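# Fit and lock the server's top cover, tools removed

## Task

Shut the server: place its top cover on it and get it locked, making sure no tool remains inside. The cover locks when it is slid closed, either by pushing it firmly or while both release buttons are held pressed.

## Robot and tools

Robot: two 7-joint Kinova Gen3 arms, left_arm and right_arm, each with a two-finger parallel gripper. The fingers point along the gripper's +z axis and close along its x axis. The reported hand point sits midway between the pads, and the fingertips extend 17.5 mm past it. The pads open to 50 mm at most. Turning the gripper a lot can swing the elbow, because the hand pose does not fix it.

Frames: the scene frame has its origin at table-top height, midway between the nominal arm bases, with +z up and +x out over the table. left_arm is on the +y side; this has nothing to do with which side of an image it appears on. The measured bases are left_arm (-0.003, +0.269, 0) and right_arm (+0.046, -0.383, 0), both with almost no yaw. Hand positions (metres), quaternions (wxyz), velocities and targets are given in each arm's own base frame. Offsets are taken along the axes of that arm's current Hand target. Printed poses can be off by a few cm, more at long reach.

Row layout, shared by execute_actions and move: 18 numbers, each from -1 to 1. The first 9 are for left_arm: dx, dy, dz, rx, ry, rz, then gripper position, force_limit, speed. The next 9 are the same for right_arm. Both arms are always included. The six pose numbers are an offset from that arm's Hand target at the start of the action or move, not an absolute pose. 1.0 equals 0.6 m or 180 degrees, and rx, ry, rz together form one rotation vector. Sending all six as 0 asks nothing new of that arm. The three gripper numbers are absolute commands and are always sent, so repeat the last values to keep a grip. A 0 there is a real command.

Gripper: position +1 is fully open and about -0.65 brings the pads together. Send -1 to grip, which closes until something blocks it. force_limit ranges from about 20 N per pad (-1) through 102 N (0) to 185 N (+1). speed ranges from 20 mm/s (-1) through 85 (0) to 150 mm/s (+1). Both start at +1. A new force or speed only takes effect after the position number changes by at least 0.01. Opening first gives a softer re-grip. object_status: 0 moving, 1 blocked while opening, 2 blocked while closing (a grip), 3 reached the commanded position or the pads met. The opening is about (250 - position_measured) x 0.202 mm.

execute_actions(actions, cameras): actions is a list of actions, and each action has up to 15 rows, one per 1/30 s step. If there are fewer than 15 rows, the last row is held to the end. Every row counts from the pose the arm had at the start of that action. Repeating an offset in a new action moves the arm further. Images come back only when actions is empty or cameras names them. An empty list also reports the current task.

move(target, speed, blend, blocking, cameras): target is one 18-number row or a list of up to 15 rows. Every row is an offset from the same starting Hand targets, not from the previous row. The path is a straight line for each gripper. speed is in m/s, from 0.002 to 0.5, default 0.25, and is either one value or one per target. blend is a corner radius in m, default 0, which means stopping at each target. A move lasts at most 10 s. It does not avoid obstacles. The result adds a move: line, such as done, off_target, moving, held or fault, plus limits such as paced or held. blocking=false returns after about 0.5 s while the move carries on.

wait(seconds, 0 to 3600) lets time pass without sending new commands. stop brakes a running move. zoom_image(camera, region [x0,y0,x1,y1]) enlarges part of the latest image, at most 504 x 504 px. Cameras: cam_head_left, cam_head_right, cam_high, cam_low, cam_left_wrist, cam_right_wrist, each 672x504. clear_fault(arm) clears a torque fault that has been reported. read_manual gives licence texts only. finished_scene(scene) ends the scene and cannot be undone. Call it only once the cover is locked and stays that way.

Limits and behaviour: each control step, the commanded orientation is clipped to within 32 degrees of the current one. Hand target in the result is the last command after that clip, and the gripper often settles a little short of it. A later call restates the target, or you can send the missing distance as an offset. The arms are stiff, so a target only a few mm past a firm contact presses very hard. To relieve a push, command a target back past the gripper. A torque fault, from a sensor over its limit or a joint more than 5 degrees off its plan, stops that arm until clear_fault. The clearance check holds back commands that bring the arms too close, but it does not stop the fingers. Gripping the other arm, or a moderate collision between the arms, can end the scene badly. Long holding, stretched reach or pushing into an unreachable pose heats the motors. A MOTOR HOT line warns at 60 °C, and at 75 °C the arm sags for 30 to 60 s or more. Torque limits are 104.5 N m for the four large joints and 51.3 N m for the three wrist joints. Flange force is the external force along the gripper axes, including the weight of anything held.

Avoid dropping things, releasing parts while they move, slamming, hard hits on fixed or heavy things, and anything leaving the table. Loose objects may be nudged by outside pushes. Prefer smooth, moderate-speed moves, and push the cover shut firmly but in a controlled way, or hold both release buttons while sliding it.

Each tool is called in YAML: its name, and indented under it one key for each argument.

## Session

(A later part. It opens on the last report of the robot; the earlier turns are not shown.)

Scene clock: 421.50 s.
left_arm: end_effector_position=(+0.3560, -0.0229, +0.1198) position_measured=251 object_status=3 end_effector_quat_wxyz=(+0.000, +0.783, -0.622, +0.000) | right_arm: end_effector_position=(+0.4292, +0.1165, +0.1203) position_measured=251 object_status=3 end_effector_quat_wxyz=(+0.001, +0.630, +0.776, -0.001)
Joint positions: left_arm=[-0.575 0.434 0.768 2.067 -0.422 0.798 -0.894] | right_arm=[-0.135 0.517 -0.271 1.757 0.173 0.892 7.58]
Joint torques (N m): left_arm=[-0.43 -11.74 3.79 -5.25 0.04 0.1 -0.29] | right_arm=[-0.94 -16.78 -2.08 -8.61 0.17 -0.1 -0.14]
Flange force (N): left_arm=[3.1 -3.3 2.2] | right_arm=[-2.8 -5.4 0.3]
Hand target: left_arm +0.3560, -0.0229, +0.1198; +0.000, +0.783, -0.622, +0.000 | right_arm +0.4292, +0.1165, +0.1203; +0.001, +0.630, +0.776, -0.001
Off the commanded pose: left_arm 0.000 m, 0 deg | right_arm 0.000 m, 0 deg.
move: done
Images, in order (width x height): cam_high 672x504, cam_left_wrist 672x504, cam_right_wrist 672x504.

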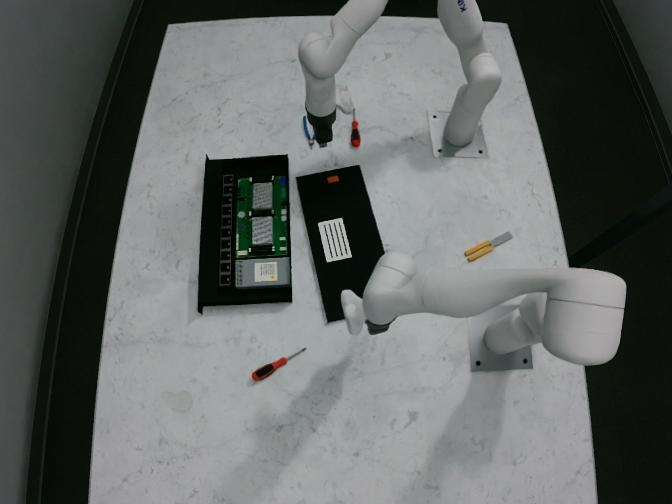

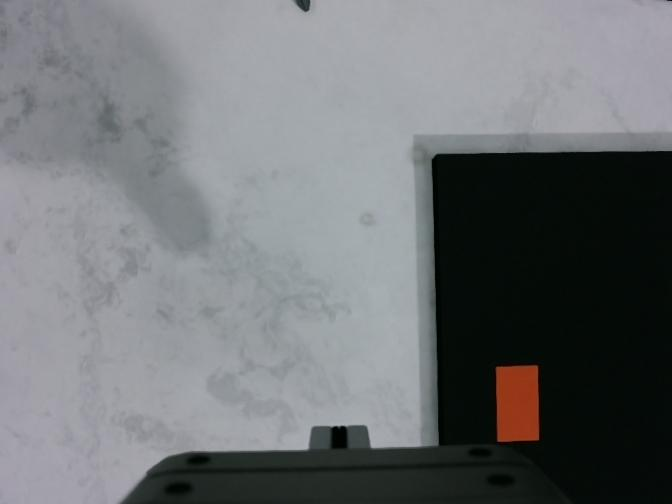

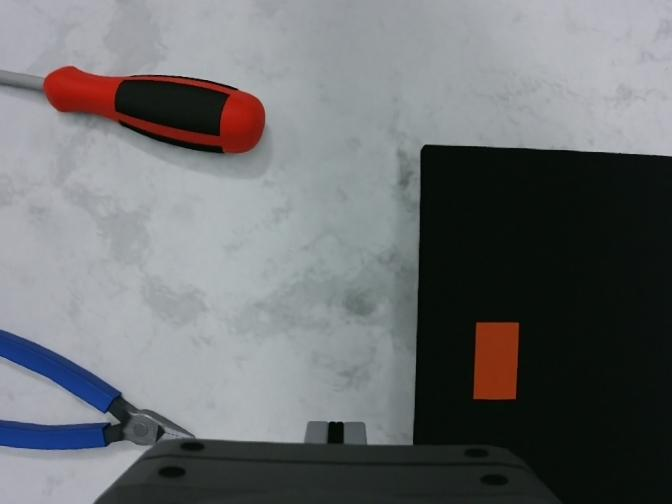

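move:
  target:
    - [0,0,0.1633,0,0,0,-1,-0.8,0,0,0,0.1633,0,0,0,-1,-0.8,0]
    - [0.048,0,0.1633,0,0,0,-1,-0.8,0,0.034,0,0.1633,0,0,0,-1,-0.8,0]
  speed: [0.2,0.04]
  blend: [0.005,0]
  cameras: ["cam_right_wrist","cam_left_wrist"]

Scene clock: 440.60 s.
left_arm: end_effector_position=(+0.3625, -0.0509, +0.0218) position_measured=251 object_status=3 end_effector_quat_wxyz=(+0.000, +0.783, -0.622, +0.000) | right_arm: end_effector_position=(+0.4250, +0.1362, +0.0223) position_measured=251 object_status=3 end_effector_quat_wxyz=(+0.001, +0.630, +0.776, -0.001)
Joint positions: left_arm=[-0.317 0.651 0.548 2.133 -0.673 0.533 -0.605] | right_arm=[-0.218 0.693 -0.221 1.842 0.242 0.634 7.476]
Joint torques (N m): left_arm=[-0.55 -14.63 4.06 -2.88 -0.03 0.02 -0.28] | right_arm=[-1.06 -18.17 -2.14 -6.75 0.15 -0.08 -0.15]
Flange force (N): left_arm=[3.0 -0.6 4.5] | right_arm=[-3.0 -4.7 -0.4]
Hand target: left_arm +0.3625, -0.0509, +0.0218; +0.000, +0.783, -0.622, +0.000 | right_arm +0.4250, +0.1363, +0.0223; +0.001, +0.630, +0.776, -0.001
Off the commanded pose: left_arm 0.000 m, 0 deg | right_arm 0.000 m, 0 deg.
move: done
Images, in order (width x height): cam_left_wrist 672x504, cam_right_wrist 672x504.

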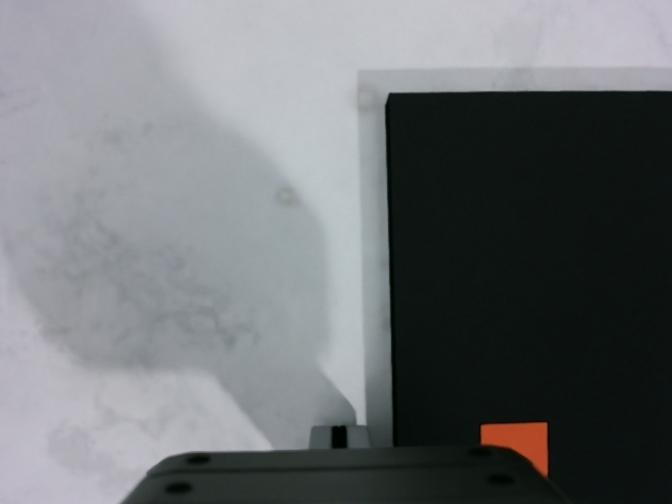

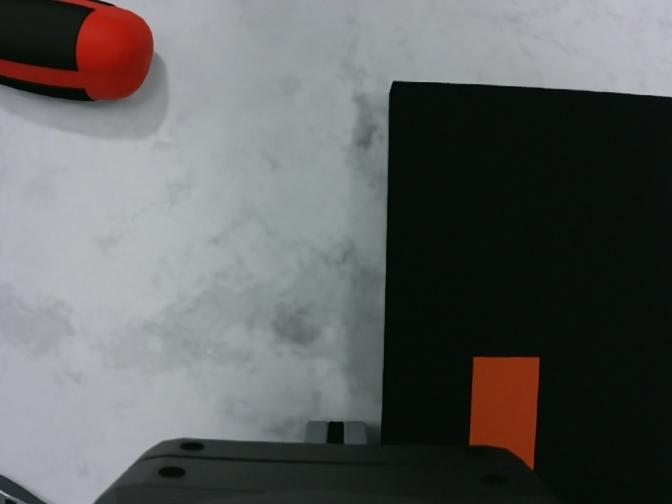

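move:
  target: [0.0113,0,0,0,0,0,-1,-0.8,0,0.0083,0,0,0,0,0.0056,-1,-0.8,0]
  speed: 0.015
  cameras: ["cam_right_wrist","cam_left_wrist"]

Scene clock: 454.33 s.
left_arm: end_effector_position=(+0.3641, -0.0575, +0.0218) position_measured=251 object_status=3 end_effector_quat_wxyz=(+0.000, +0.783, -0.622, +0.000) | right_arm: end_effector_position=(+0.4239, +0.1411, +0.0223) position_measured=251 object_status=3 end_effector_quat_wxyz=(+0.001, +0.637, +0.771, -0.001)
Joint positions: left_arm=[-0.298 0.654 0.548 2.124 -0.669 0.538 -0.592] | right_arm=[-0.233 0.693 -0.215 1.841 0.236 0.634 7.453]
Joint torques (N m): left_arm=[-0.48 -14.69 3.96 -2.97 -0.03 0.09 -0.2] | right_arm=[-2.07 -17.99 -3.34 -6.91 -0.36 -0.44 -0.17]
Flange force (N): left_arm=[2.6 -0.5 3.9] | right_arm=[-5.5 -4.6 -1.0]
Hand target: left_arm +0.3641, -0.0575, +0.0218; +0.000, +0.783, -0.622, +0.000 | right_arm +0.4239, +0.1411, +0.0223; +0.001, +0.637, +0.771, -0.001
Off the commanded pose: left_arm 0.000 m, 0 deg | right_arm 0.000 m, 0 deg.
move: done
Images, in order (width x height): cam_left_wrist 672x504, cam_right_wrist 672x504.

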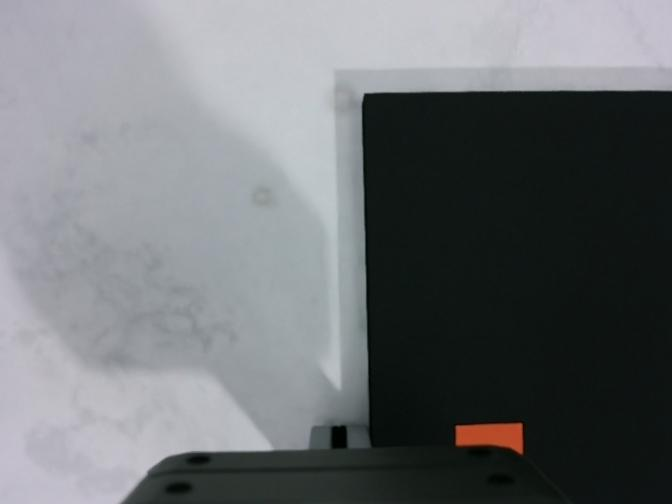

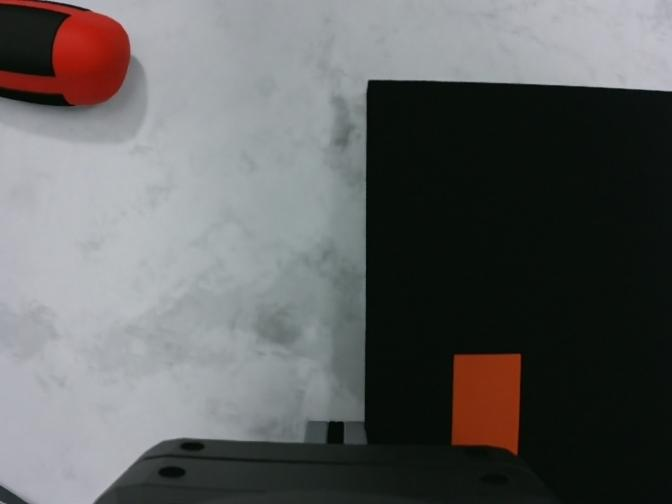

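move:
  target: [0.005,0,0,0,0,0,-1,-0.8,0,0.001,0,0,0,0,0,-1,-0.8,0]
  speed: 0.015

Scene clock: 459.70 s.
left_arm: end_effector_position=(+0.3647, -0.0602, +0.0217) position_measured=251 object_status=3 end_effector_quat_wxyz=(+0.000, +0.783, -0.622, +0.000) | right_arm: end_effector_position=(+0.4239, +0.1416, +0.0223) position_measured=251 object_status=3 end_effector_quat_wxyz=(+0.001, +0.637, +0.771, -0.001)
Joint positions: left_arm=[-0.29 0.656 0.548 2.121 -0.668 0.54 -0.586] | right_arm=[-0.234 0.693 -0.215 1.84 0.236 0.634 7.452]
Joint torques (N m): left_arm=[7.29 -11.3 12.75 -6.39 2.44 -6.96 -0.02] | right_arm=[-7.9 -17.13 -9.93 -7.32 -2.94 -1.92 -0.27]
Flange force (N): left_arm=[-20.5 -1.5 -7.5] | right_arm=[-18.8 -3.4 -2.9]
Hand target: left_arm +0.3647, -0.0604, +0.0218; +0.000, +0.783, -0.622, +0.000 | right_arm +0.4238, +0.1417, +0.0223; +0.001, +0.637, +0.771, -0.001
Off the commanded pose: left_arm 0.000 m, 0 deg | right_arm 0.000 m, 0 deg.
move: done

move:
  target:
    - [0.0017,0,0,0,0,0,-1,-0.8,0,0.0012,0,0,0,0,0,-1,-0.8,0]
    - [0.0017,0,-0.02,0,0,0,-1,-0.8,0,0.0012,0,-0.02,0,0,0,-1,-0.8,0]
  speed: 0.02
  cameras: ["cam_right_wrist","cam_left_wrist","cam_low","cam_head_left"]

Scene clock: 468.47 s.
left_arm: end_effector_position=(+0.3650, -0.0614, +0.0337) position_measured=251 object_status=3 end_effector_quat_wxyz=(+0.000, +0.783, -0.622, +0.000) | right_arm: end_effector_position=(+0.4237, +0.1425, +0.0343) position_measured=251 object_status=3 end_effector_quat_wxyz=(+0.001, +0.637, +0.771, -0.001)
Joint positions: left_arm=[-0.311 0.632 0.58 2.112 -0.639 0.575 -0.608] | right_arm=[-0.23 0.67 -0.223 1.833 0.228 0.665 7.457]
Joint torques (N m): left_arm=[8.99 -15.14 16.76 -9.77 3.32 -8.68 -0.02] | right_arm=[-13.58 -19.68 -16.69 -10.01 -5.85 -3.86 -0.43]
Flange force (N): left_arm=[-25.5 -1.1 6.8] | right_arm=[-31.9 -3.0 2.6]
Hand target: left_arm +0.3650, -0.0614, +0.0338; +0.000, +0.783, -0.622, +0.000 | right_arm +0.4237, +0.1425, +0.0343; +0.001, +0.637, +0.771, -0.001
Off the commanded pose: left_arm 0.000 m, 0 deg | right_arm 0.000 m, 0 deg.
move: done
Images, in order (width x height): cam_head_left 672x504, cam_low 672x504, cam_left_wrist 672x504, cam_right_wrist 672x504.

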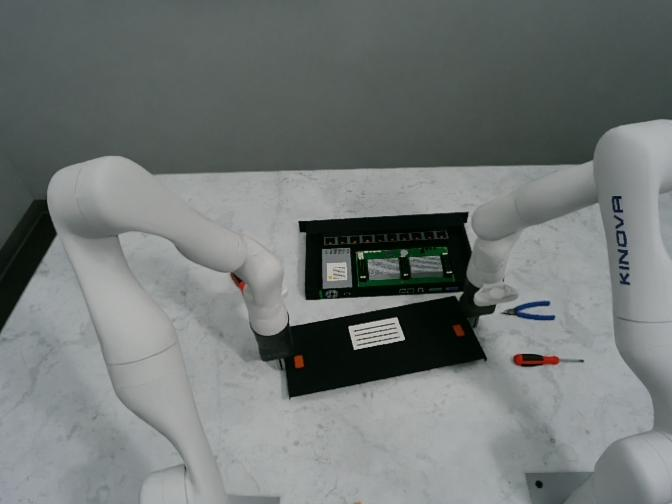

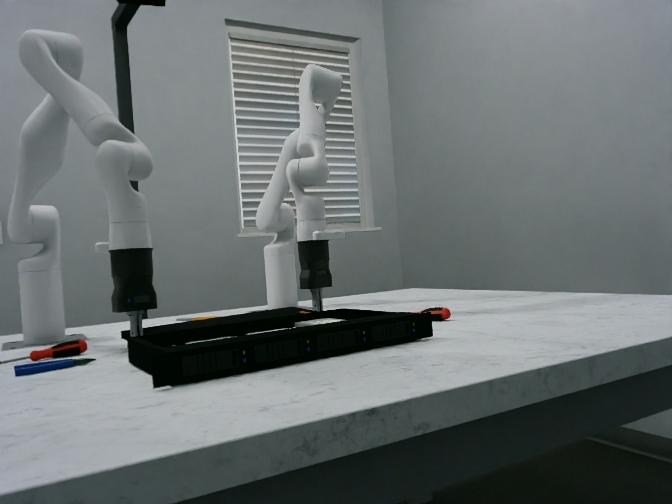

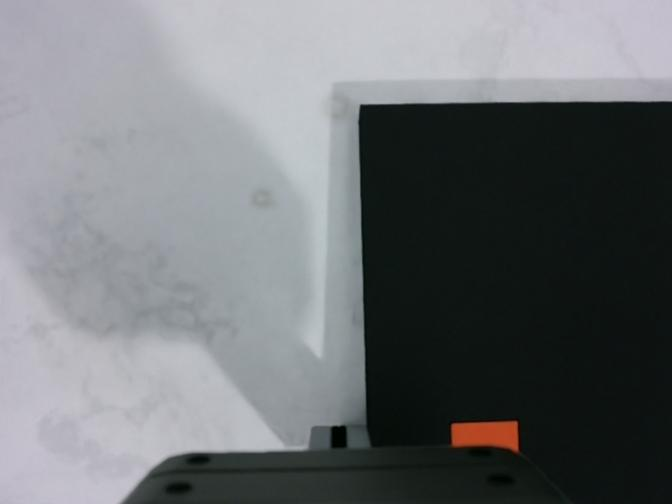

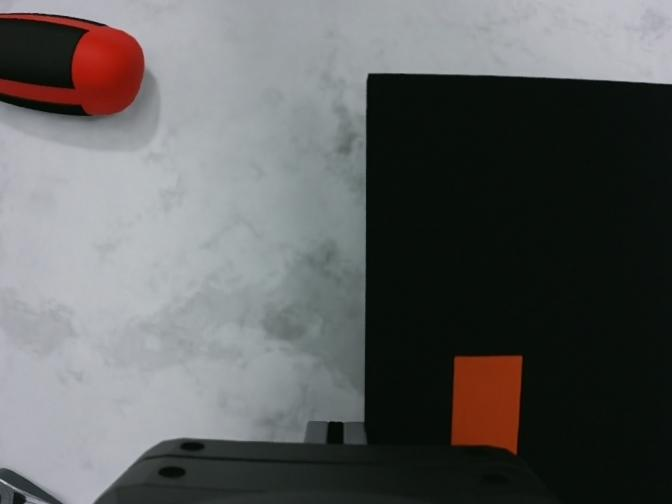

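move:
  target:
    - [0.001,0,0,0,0,0,-1,-0.8,0,0.0008,0,0,0,0,0,-1,-0.8,0]
    - [0.001,0,-0.03,0,0,0,-1,-0.8,0,0.0008,0,-0.03,0,0,0,-1,-0.8,0]
  speed: 0.03
  cameras: ["cam_right_wrist","cam_left_wrist","cam_low"]

zoom_image:
  camera: "cam_low"
  region: [80, 240, 470, 400]

Scene clock: 494.43 s.
left_arm: end_effector_position=(+0.3651, -0.0620, +0.0517) position_measured=251 object_status=3 end_effector_quat_wxyz=(+0.000, +0.783, -0.622, +0.000) | right_arm: end_effector_position=(+0.4236, +0.1430, +0.0522) position_measured=251 object_status=3 end_effector_quat_wxyz=(+0.001, +0.637, +0.771, -0.001)
Joint positions: left_arm=[-0.342 0.596 0.625 2.099 -0.596 0.627 -0.643] | right_arm=[-0.224 0.636 -0.234 1.819 0.215 0.711 7.467]
Joint torques (N m): left_arm=[11.16 -14.39 19.09 -11.45 4.75 -10.35 -0.12] | right_arm=[-16.35 -19.47 -19.69 -11.01 -7.75 -4.43 -0.49]
Flange force (N): left_arm=[-31.2 -2.2 6.8] | right_arm=[-38.3 -3.1 3.3]
Hand target: left_arm +0.3651, -0.0620, +0.0518; +0.000, +0.783, -0.622, +0.000 | right_arm +0.4236, +0.1430, +0.0523; +0.001, +0.637, +0.771, -0.001
Off the commanded pose: left_arm 0.000 m, 0 deg | right_arm 0.000 m, 0 deg.
move: done
Images, in order (width x height): cam_low 672x504, cam_left_wrist 672x504, cam_right_wrist 672x504.

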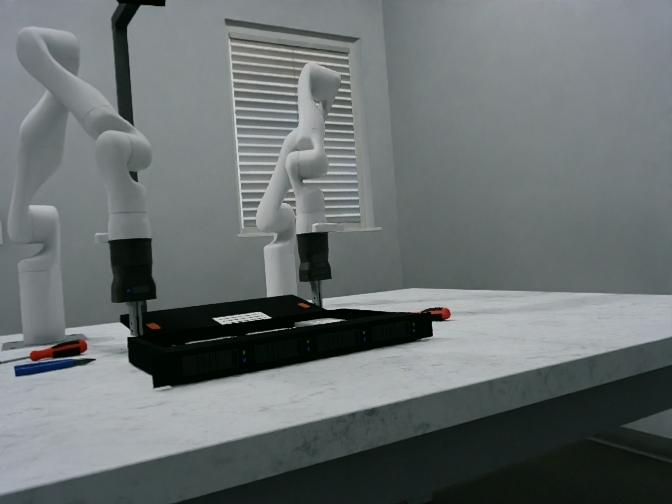

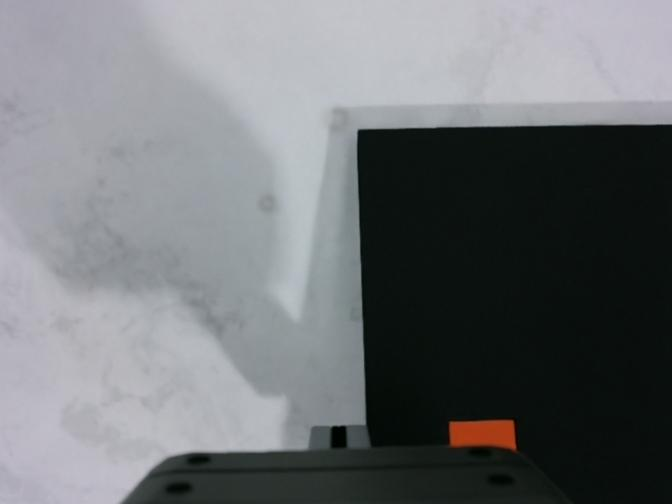

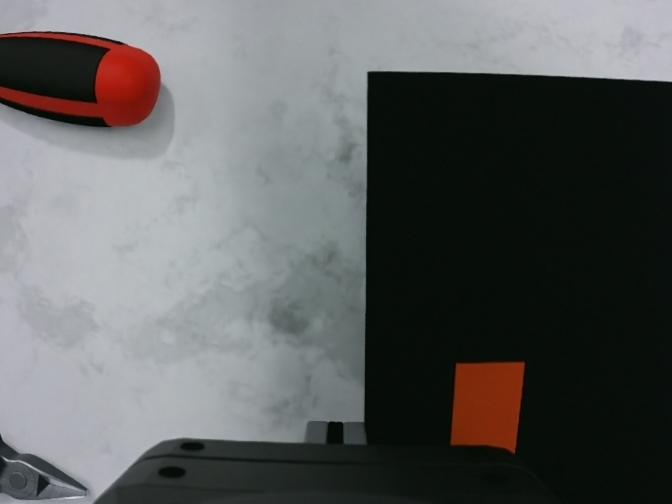

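Scaled by 1.292.

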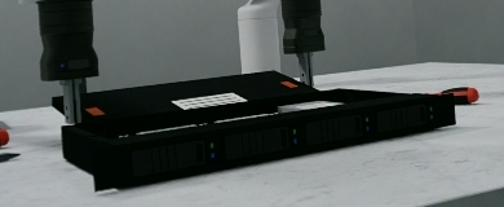

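move:
  target:
    - [0,0,0.0505,0,0,0,-1,-0.8,0,0,0,0.0505,0,0,0,-1,-0.8,0]
    - [-0.012,0,0.0505,0,0,0,-1,-0.8,0,-0.012,0,0.0505,0,0,0,-1,-0.8,0]
    - [-0.012,-0.0217,0.0525,0,0,0,-1,-0.8,0,-0.012,0.0217,0.0525,0,0,0,-1,-0.8,0]
    - [0,-0.0217,0.0525,0,0,0,-1,-0.8,0,0,0.0217,0.0525,0,0,0,-1,-0.8,0]
    - [0,-0.0217,0.0225,0,0,0,-1,-0.8,0,0,0.0217,0.0225,0,0,0,-1,-0.8,0]
  speed: [0.04,0.04,0.04,0.02,0.03]
  cameras: ["cam_right_wrist","cam_left_wrist","cam_low"]

Scene clock: 513.27 s.
left_arm: end_effector_position=(+0.3778, -0.0590, +0.0382) position_measured=251 object_status=3 end_effector_quat_wxyz=(+0.000, +0.783, -0.622, +0.000) | right_arm: end_effector_position=(+0.4364, +0.1454, +0.0387) position_measured=251 object_status=3 end_effector_quat_wxyz=(+0.001, +0.637, +0.771, -0.001)
Joint positions: left_arm=[-0.328 0.641 0.597 2.07 -0.625 0.614 -0.637] | right_arm=[-0.226 0.681 -0.226 1.784 0.224 0.702 7.469]
Joint torques (N m): left_arm=[10.66 -15.43 18.36 -10.73 4.28 -9.82 0.25] | right_arm=[-15.63 -19.94 -18.67 -10.23 -6.97 -3.98 -0.46]
Flange force (N): left_arm=[-29.9 -1.8 5.0] | right_arm=[-35.6 -2.9 2.6]
Hand target: left_arm +0.3778, -0.0590, +0.0383; +0.000, +0.783, -0.622, +0.000 | right_arm +0.4364, +0.1454, +0.0388; +0.001, +0.637, +0.771, -0.001
Off the commanded pose: left_arm 0.000 m, 0 deg | right_arm 0.000 m, 0 deg.
move: done
Images, in order (width x height): cam_low 672x504, cam_left_wrist 672x504, cam_right_wrist 672x504.

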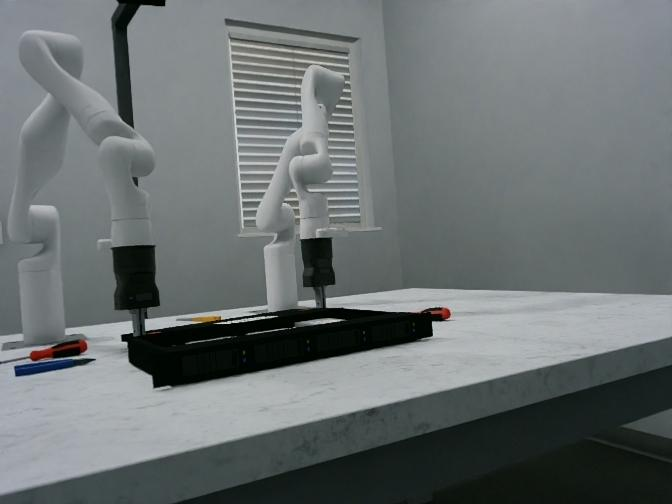

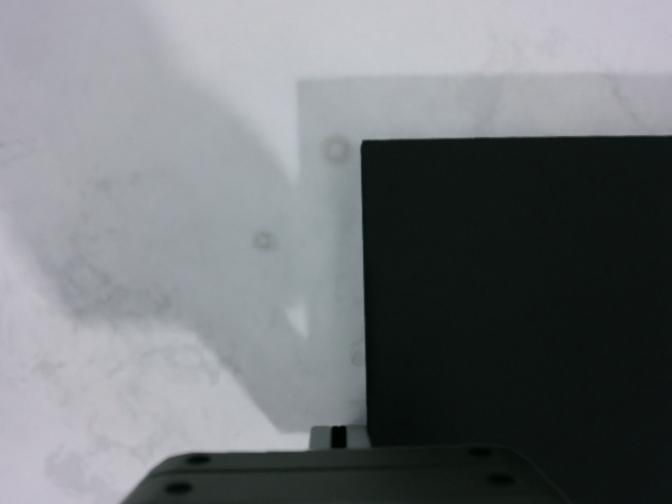

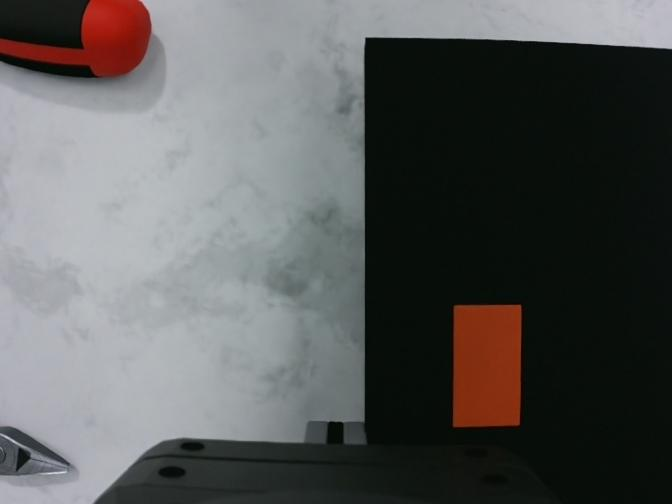

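move:
  target:
    - [0,0,0.03,0,0,0,-1,-0.8,0,0,0,0.03,0,0,0,-1,-0.8,0]
    - [-0.012,0,0.03,0,0,0,-1,-0.8,0,-0.012,0,0.03,0,0,0,-1,-0.8,0]
    - [-0.012,0.0083,0.03,0,0,0,-1,-0.8,0,-0.012,-0.0083,0.03,0,0,0,-1,-0.8,0]
    - [0.001,0.0083,0.03,0,0,0,-1,-0.8,0,0.001,-0.0083,0.03,0,0,0,-1,-0.8,0]
    - [0.001,0.0083,-0.02,0,0,0,-1,-0.8,0,0.001,-0.0083,-0.02,0,0,0,-1,-0.8,0]
  speed: [0.04,0.04,0.04,0.02,0.04]
  cameras: ["cam_right_wrist","cam_left_wrist","cam_low","cam_high"]

zoom_image:
  camera: "cam_low"
  region: [80, 240, 470, 400]

Scene clock: 533.60 s.
left_arm: end_effector_position=(+0.3731, -0.0608, +0.0502) position_measured=251 object_status=3 end_effector_quat_wxyz=(+0.000, +0.783, -0.622, +0.000) | right_arm: end_effector_position=(+0.4314, +0.1451, +0.0507) position_measured=251 object_status=3 end_effector_quat_wxyz=(+0.001, +0.637, +0.771, -0.001)
Joint positions: left_arm=[-0.343 0.611 0.624 2.075 -0.599 0.638 -0.651] | right_arm=[-0.224 0.652 -0.233 1.792 0.216 0.723 7.47]
Joint torques (N m): left_arm=[13.44 -14.84 21.3 -12.61 5.36 -11.86 0.17] | right_arm=[-19.13 -19.79 -22.57 -11.33 -8.96 -5.03 -0.55]
Flange force (N): left_arm=[-37.8 -2.5 4.9] | right_arm=[-43.9 -2.7 3.0]
Hand target: left_arm +0.3731, -0.0608, +0.0503; +0.000, +0.783, -0.622, +0.000 | right_arm +0.4314, +0.1451, +0.0508; +0.001, +0.637, +0.771, -0.001
Off the commanded pose: left_arm 0.000 m, 0 deg | right_arm 0.000 m, 0 deg.
move: done
Images, in order (width x height): cam_high 672x504, cam_low 672x504, cam_left_wrist 672x504, cam_right_wrist 672x504.

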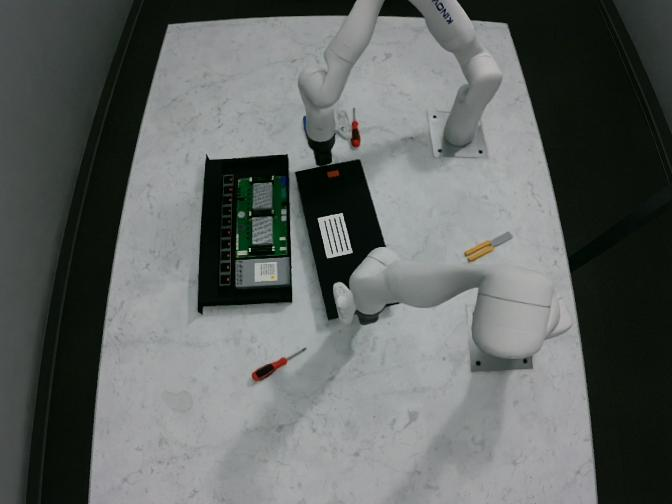

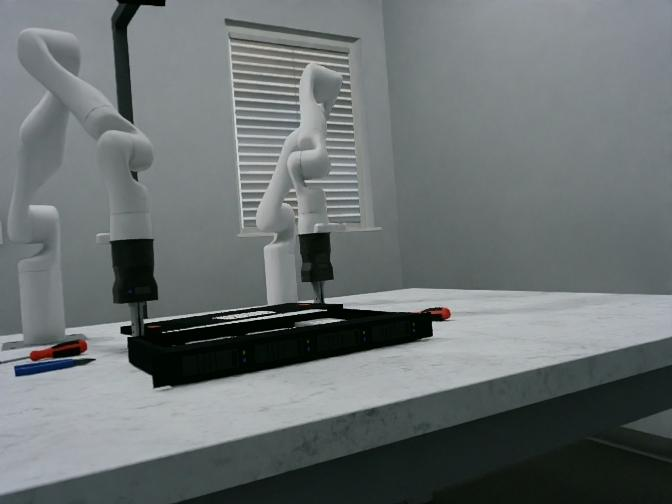

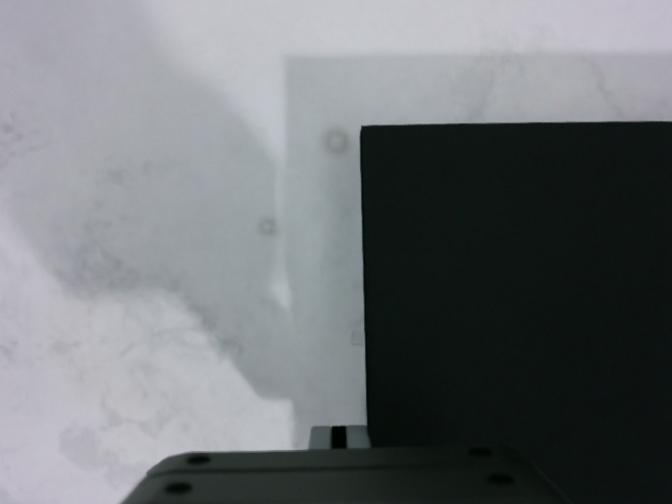

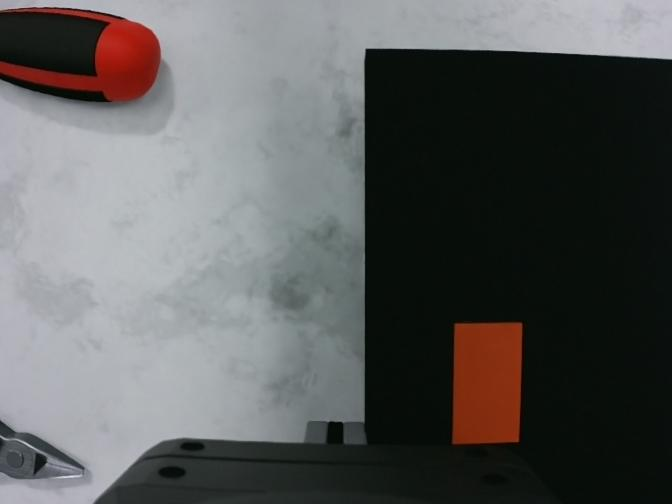

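Scaled by 1.292.

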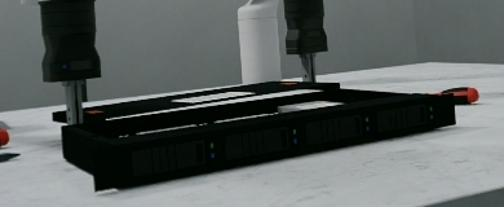

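move:
  target:
    - [0,0,-0.0617,0,0,0,-1,-0.8,0,0,0,-0.0617,0,0,0,-1,-0.8,0]
    - [0.1288,-0.4073,-0.0617,0,0,0.0528,-1,-0.8,0,-0.1177,0.2875,-0.0617,0,0,0.0528,-1,-0.8,0]
  speed: [0.06,0.08]
  cameras: ["all"]

zoom_image:
  camera: "cam_low"
  region: [80, 220, 470, 400]

Scene clock: 587.27 s.
left_arm: end_effector_position=(+0.6286, -0.0805, +0.0873) position_measured=251 object_status=3 end_effector_quat_wxyz=(+0.000, +0.729, -0.684, +0.000) | right_arm: end_effector_position=(+0.6141, +0.1083, +0.0879) position_measured=251 object_status=3 end_effector_quat_wxyz=(+0.001, +0.699, +0.716, -0.001)
Joint positions: left_arm=[-0.178 1.026 0.683 1.017 -0.6 1.275 -1.089] | right_arm=[-0.134 0.921 -0.186 1.05 0.162 1.184 7.569]
Joint torques (N m): left_arm=[15.92 -27.29 19.51 -6.77 8.13 -4.7 -0.01] | right_arm=[-17.27 -27.74 -16.17 -12.21 -8.23 -2.44 -0.39]
Flange force (N): left_arm=[-24.3 -6.7 3.3] | right_arm=[-29.4 -5.8 4.4]
Hand target: left_arm +0.6286, -0.0805, +0.0873; +0.000, +0.729, -0.684, +0.000 | right_arm +0.6141, +0.1083, +0.0879; +0.001, +0.699, +0.716, -0.001
Off the commanded pose: left_arm 0.000 m, 0 deg | right_arm 0.000 m, 0 deg.
move: done

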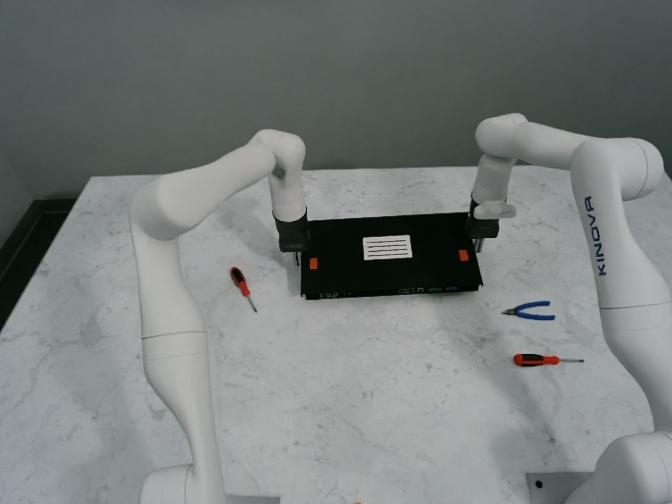

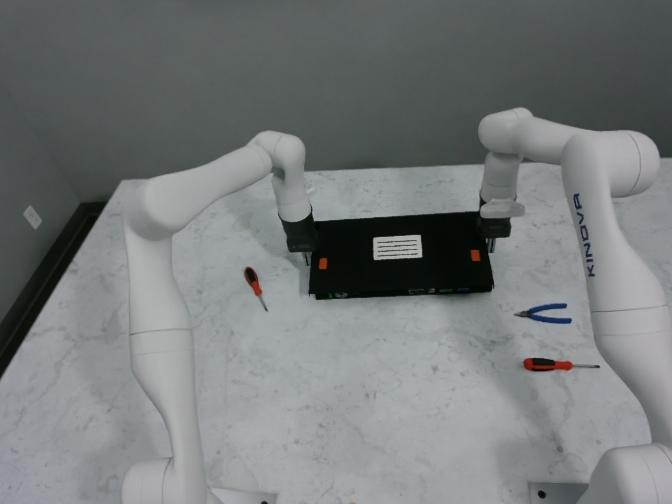

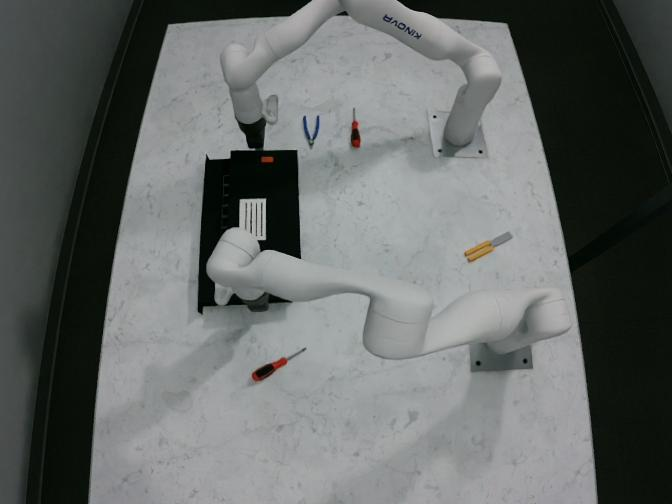

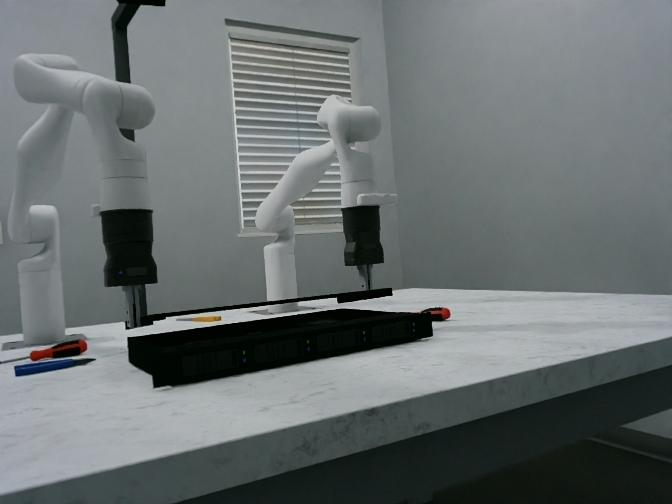

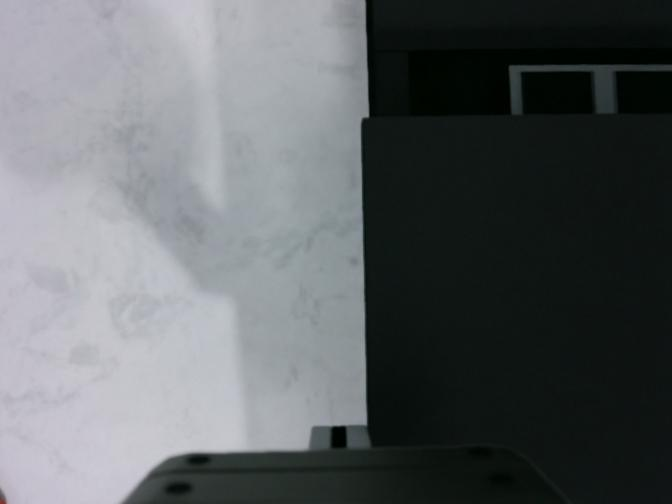

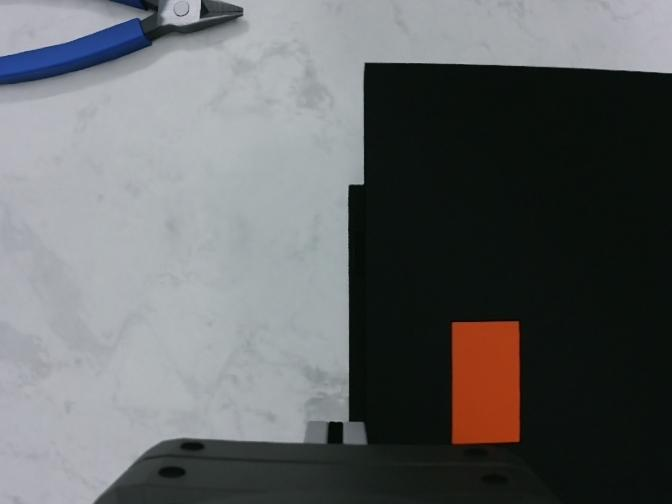

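Scaled by 1.292.

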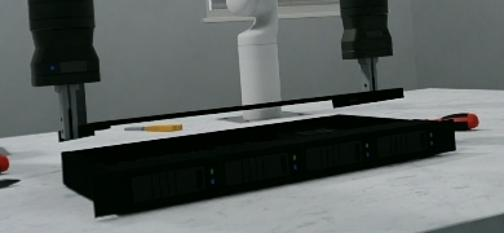

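zoom_image:
  camera: "cam_right_wrist"
  region: [325, 170, 385, 440]

zoom_image:
  camera: "cam_left_wrist"
  region: [340, 0, 540, 150]

Scaled by 1.867.

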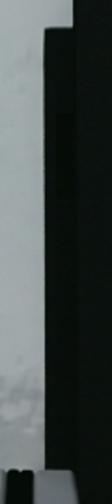

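Scaled by 2.520.

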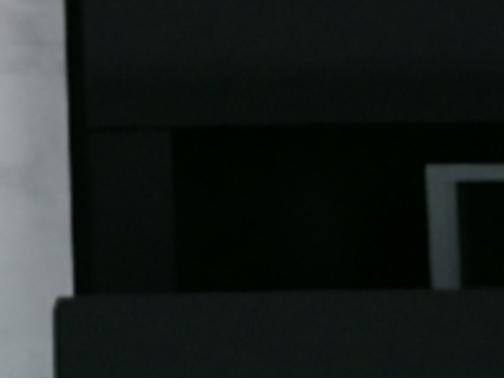

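move:
  target: [0.0065,0,0.0275,0,0,0,-1,-0.8,0,-0.0065,0,0.0275,0,0,0,-1,-0.8,0]
  speed: 0.04
  cameras: ["cam_right_wrist","cam_left_wrist","cam_low"]

zoom_image:
  camera: "cam_low"
  region: [100, 260, 260, 400]

zoom_image:
  camera: "cam_right_wrist"
  region: [325, 20, 425, 440]

zoom_image:
  camera: "cam_left_wrist"
  region: [340, 0, 440, 150]

Scene clock: 641.57 s.
left_arm: end_effector_position=(+0.6289, -0.0844, +0.0708) position_measured=251 object_status=3 end_effector_quat_wxyz=(+0.000, +0.729, -0.684, +0.000) | right_arm: end_effector_position=(+0.6142, +0.1044, +0.0714) position_measured=251 object_status=3 end_effector_quat_wxyz=(+0.001, +0.699, +0.716, -0.001)
Joint positions: left_arm=[-0.171 1.045 0.675 1.031 -0.608 1.244 -1.077] | right_arm=[-0.128 0.938 -0.185 1.071 0.165 1.147 7.572]
Joint torques (N m): left_arm=[15.85 -27.27 19.59 -6.43 8 -4.79 0] | right_arm=[-17.15 -27.51 -16.34 -11.88 -8.2 -2.34 -0.42]
Flange force (N): left_arm=[-24.0 -7.5 3.1] | right_arm=[-29.3 -6.0 3.9]
Hand target: left_arm +0.6289, -0.0844, +0.0708; +0.000, +0.729, -0.684, +0.000 | right_arm +0.6142, +0.1044, +0.0714; +0.001, +0.699, +0.716, -0.001
Off the commanded pose: left_arm 0.000 m, 0 deg | right_arm 0.000 m, 0 deg.
move: done
Images, in order (width x height): cam_low 672x504, cam_left_wrist 672x504, cam_right_wrist 672x504.

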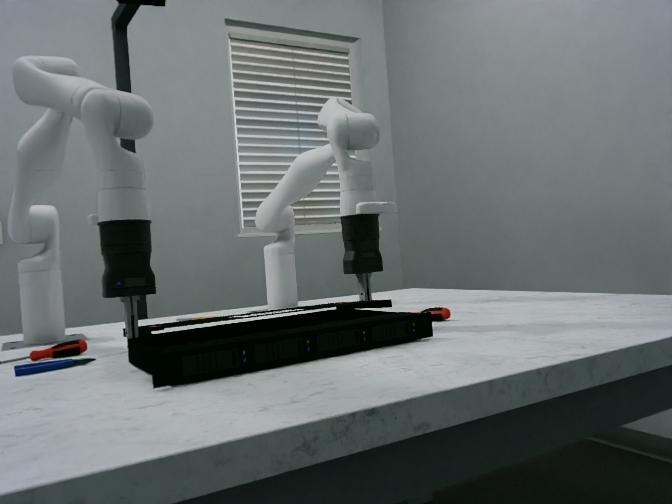

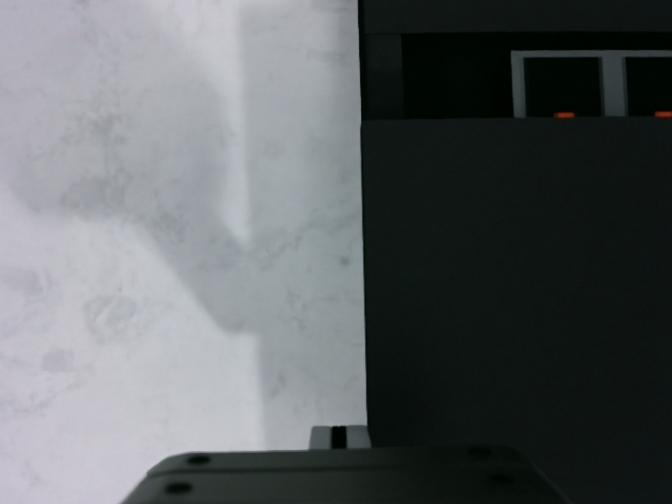

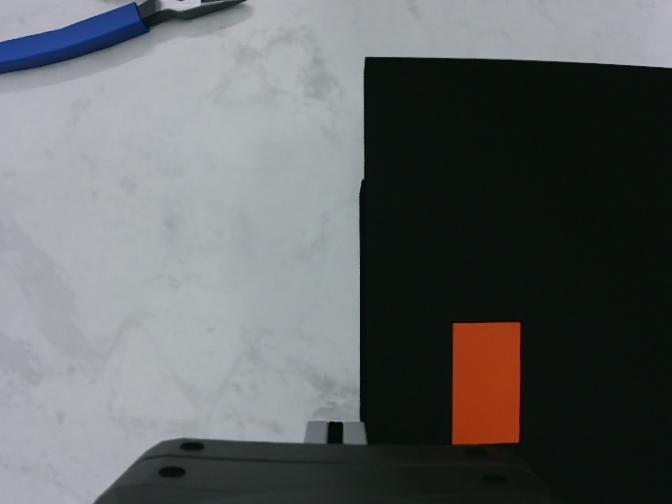

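Scaled by 3.150.

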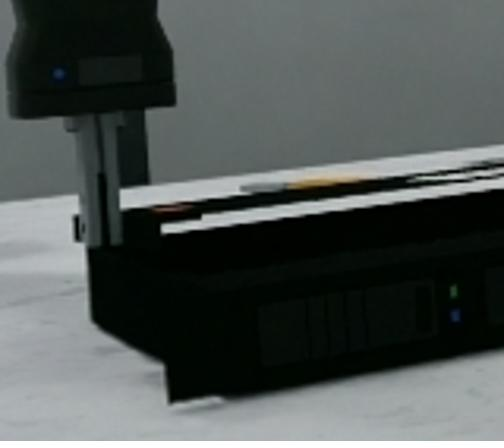

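Scaled by 1.200.

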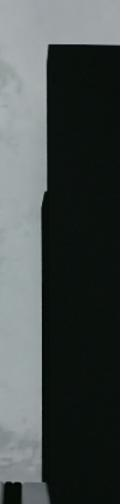

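Scaled by 3.360.

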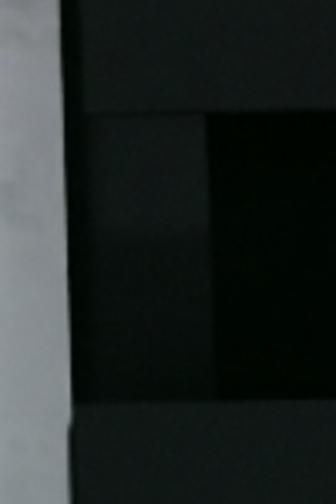

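move:
  target: [0,0,0.0167,0,0,0,-1,-0.8,0,0,0,0.0167,0,0,0,-1,-0.8,0]
  speed: 0.02
  cameras: ["cam_right_wrist","cam_left_wrist","cam_low"]

zoom_image:
  camera: "cam_low"
  region: [100, 260, 480, 400]

Scene clock: 653.93 s.
left_arm: end_effector_position=(+0.6289, -0.0844, +0.0608) position_measured=251 object_status=3 end_effector_quat_wxyz=(+0.000, +0.729, -0.684, +0.000) | right_arm: end_effector_position=(+0.6142, +0.1043, +0.0614) position_measured=251 object_status=3 end_effector_quat_wxyz=(+0.001, +0.699, +0.715, -0.001)
Joint positions: left_arm=[-0.171 1.057 0.67 1.04 -0.614 1.224 -1.072] | right_arm=[-0.128 0.949 -0.184 1.081 0.167 1.126 7.57]
Joint torques (N m): left_arm=[13.47 -26.64 17.52 -6.08 6.49 -3.79 -0.5] | right_arm=[-20.33 -16.23 -18.71 -6.58 -9.72 -2.65 -0.42]
Flange force (N): left_arm=[-19.7 -5.8 2.7] | right_arm=[-34.3 -4.7 -14.5]
Hand target: left_arm +0.6289, -0.0844, +0.0608; +0.000, +0.729, -0.684, +0.000 | right_arm +0.6142, +0.1044, +0.0614; +0.001, +0.699, +0.716, -0.001
Off the commanded pose: left_arm 0.000 m, 0 deg | right_arm 0.000 m, 0 deg.
move: done
Images, in order (width x height): cam_low 672x504, cam_left_wrist 672x504, cam_right_wrist 672x504.

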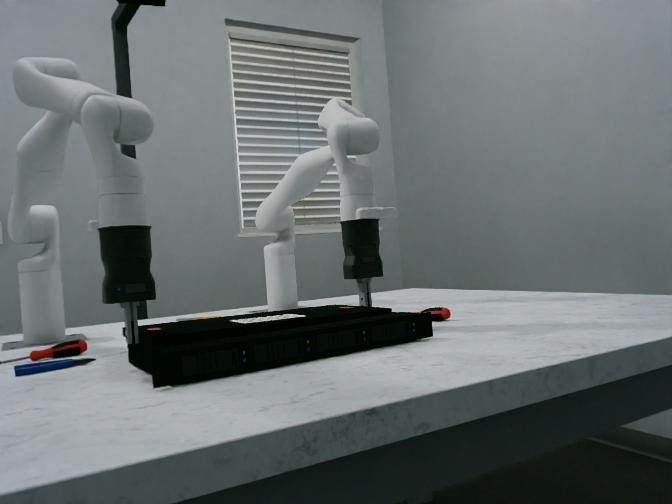

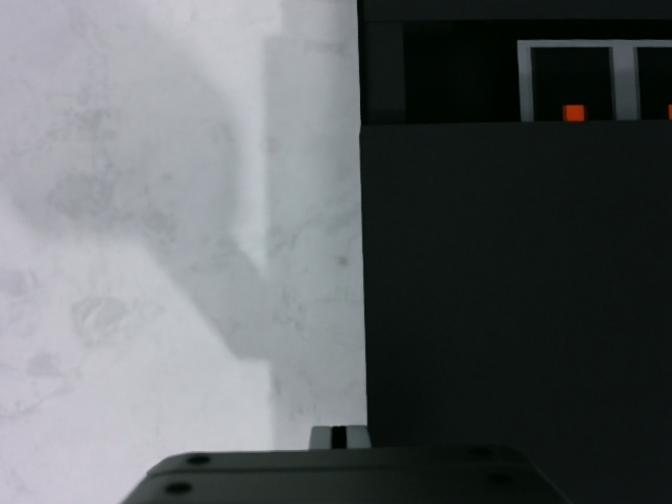

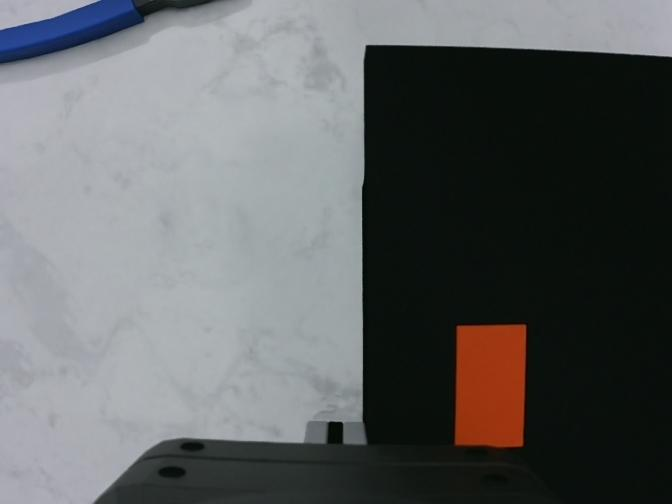

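Scaled by 1.326.

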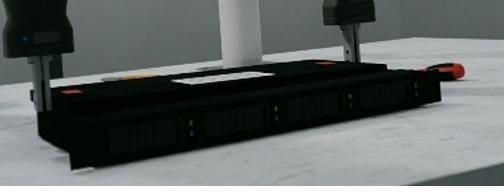

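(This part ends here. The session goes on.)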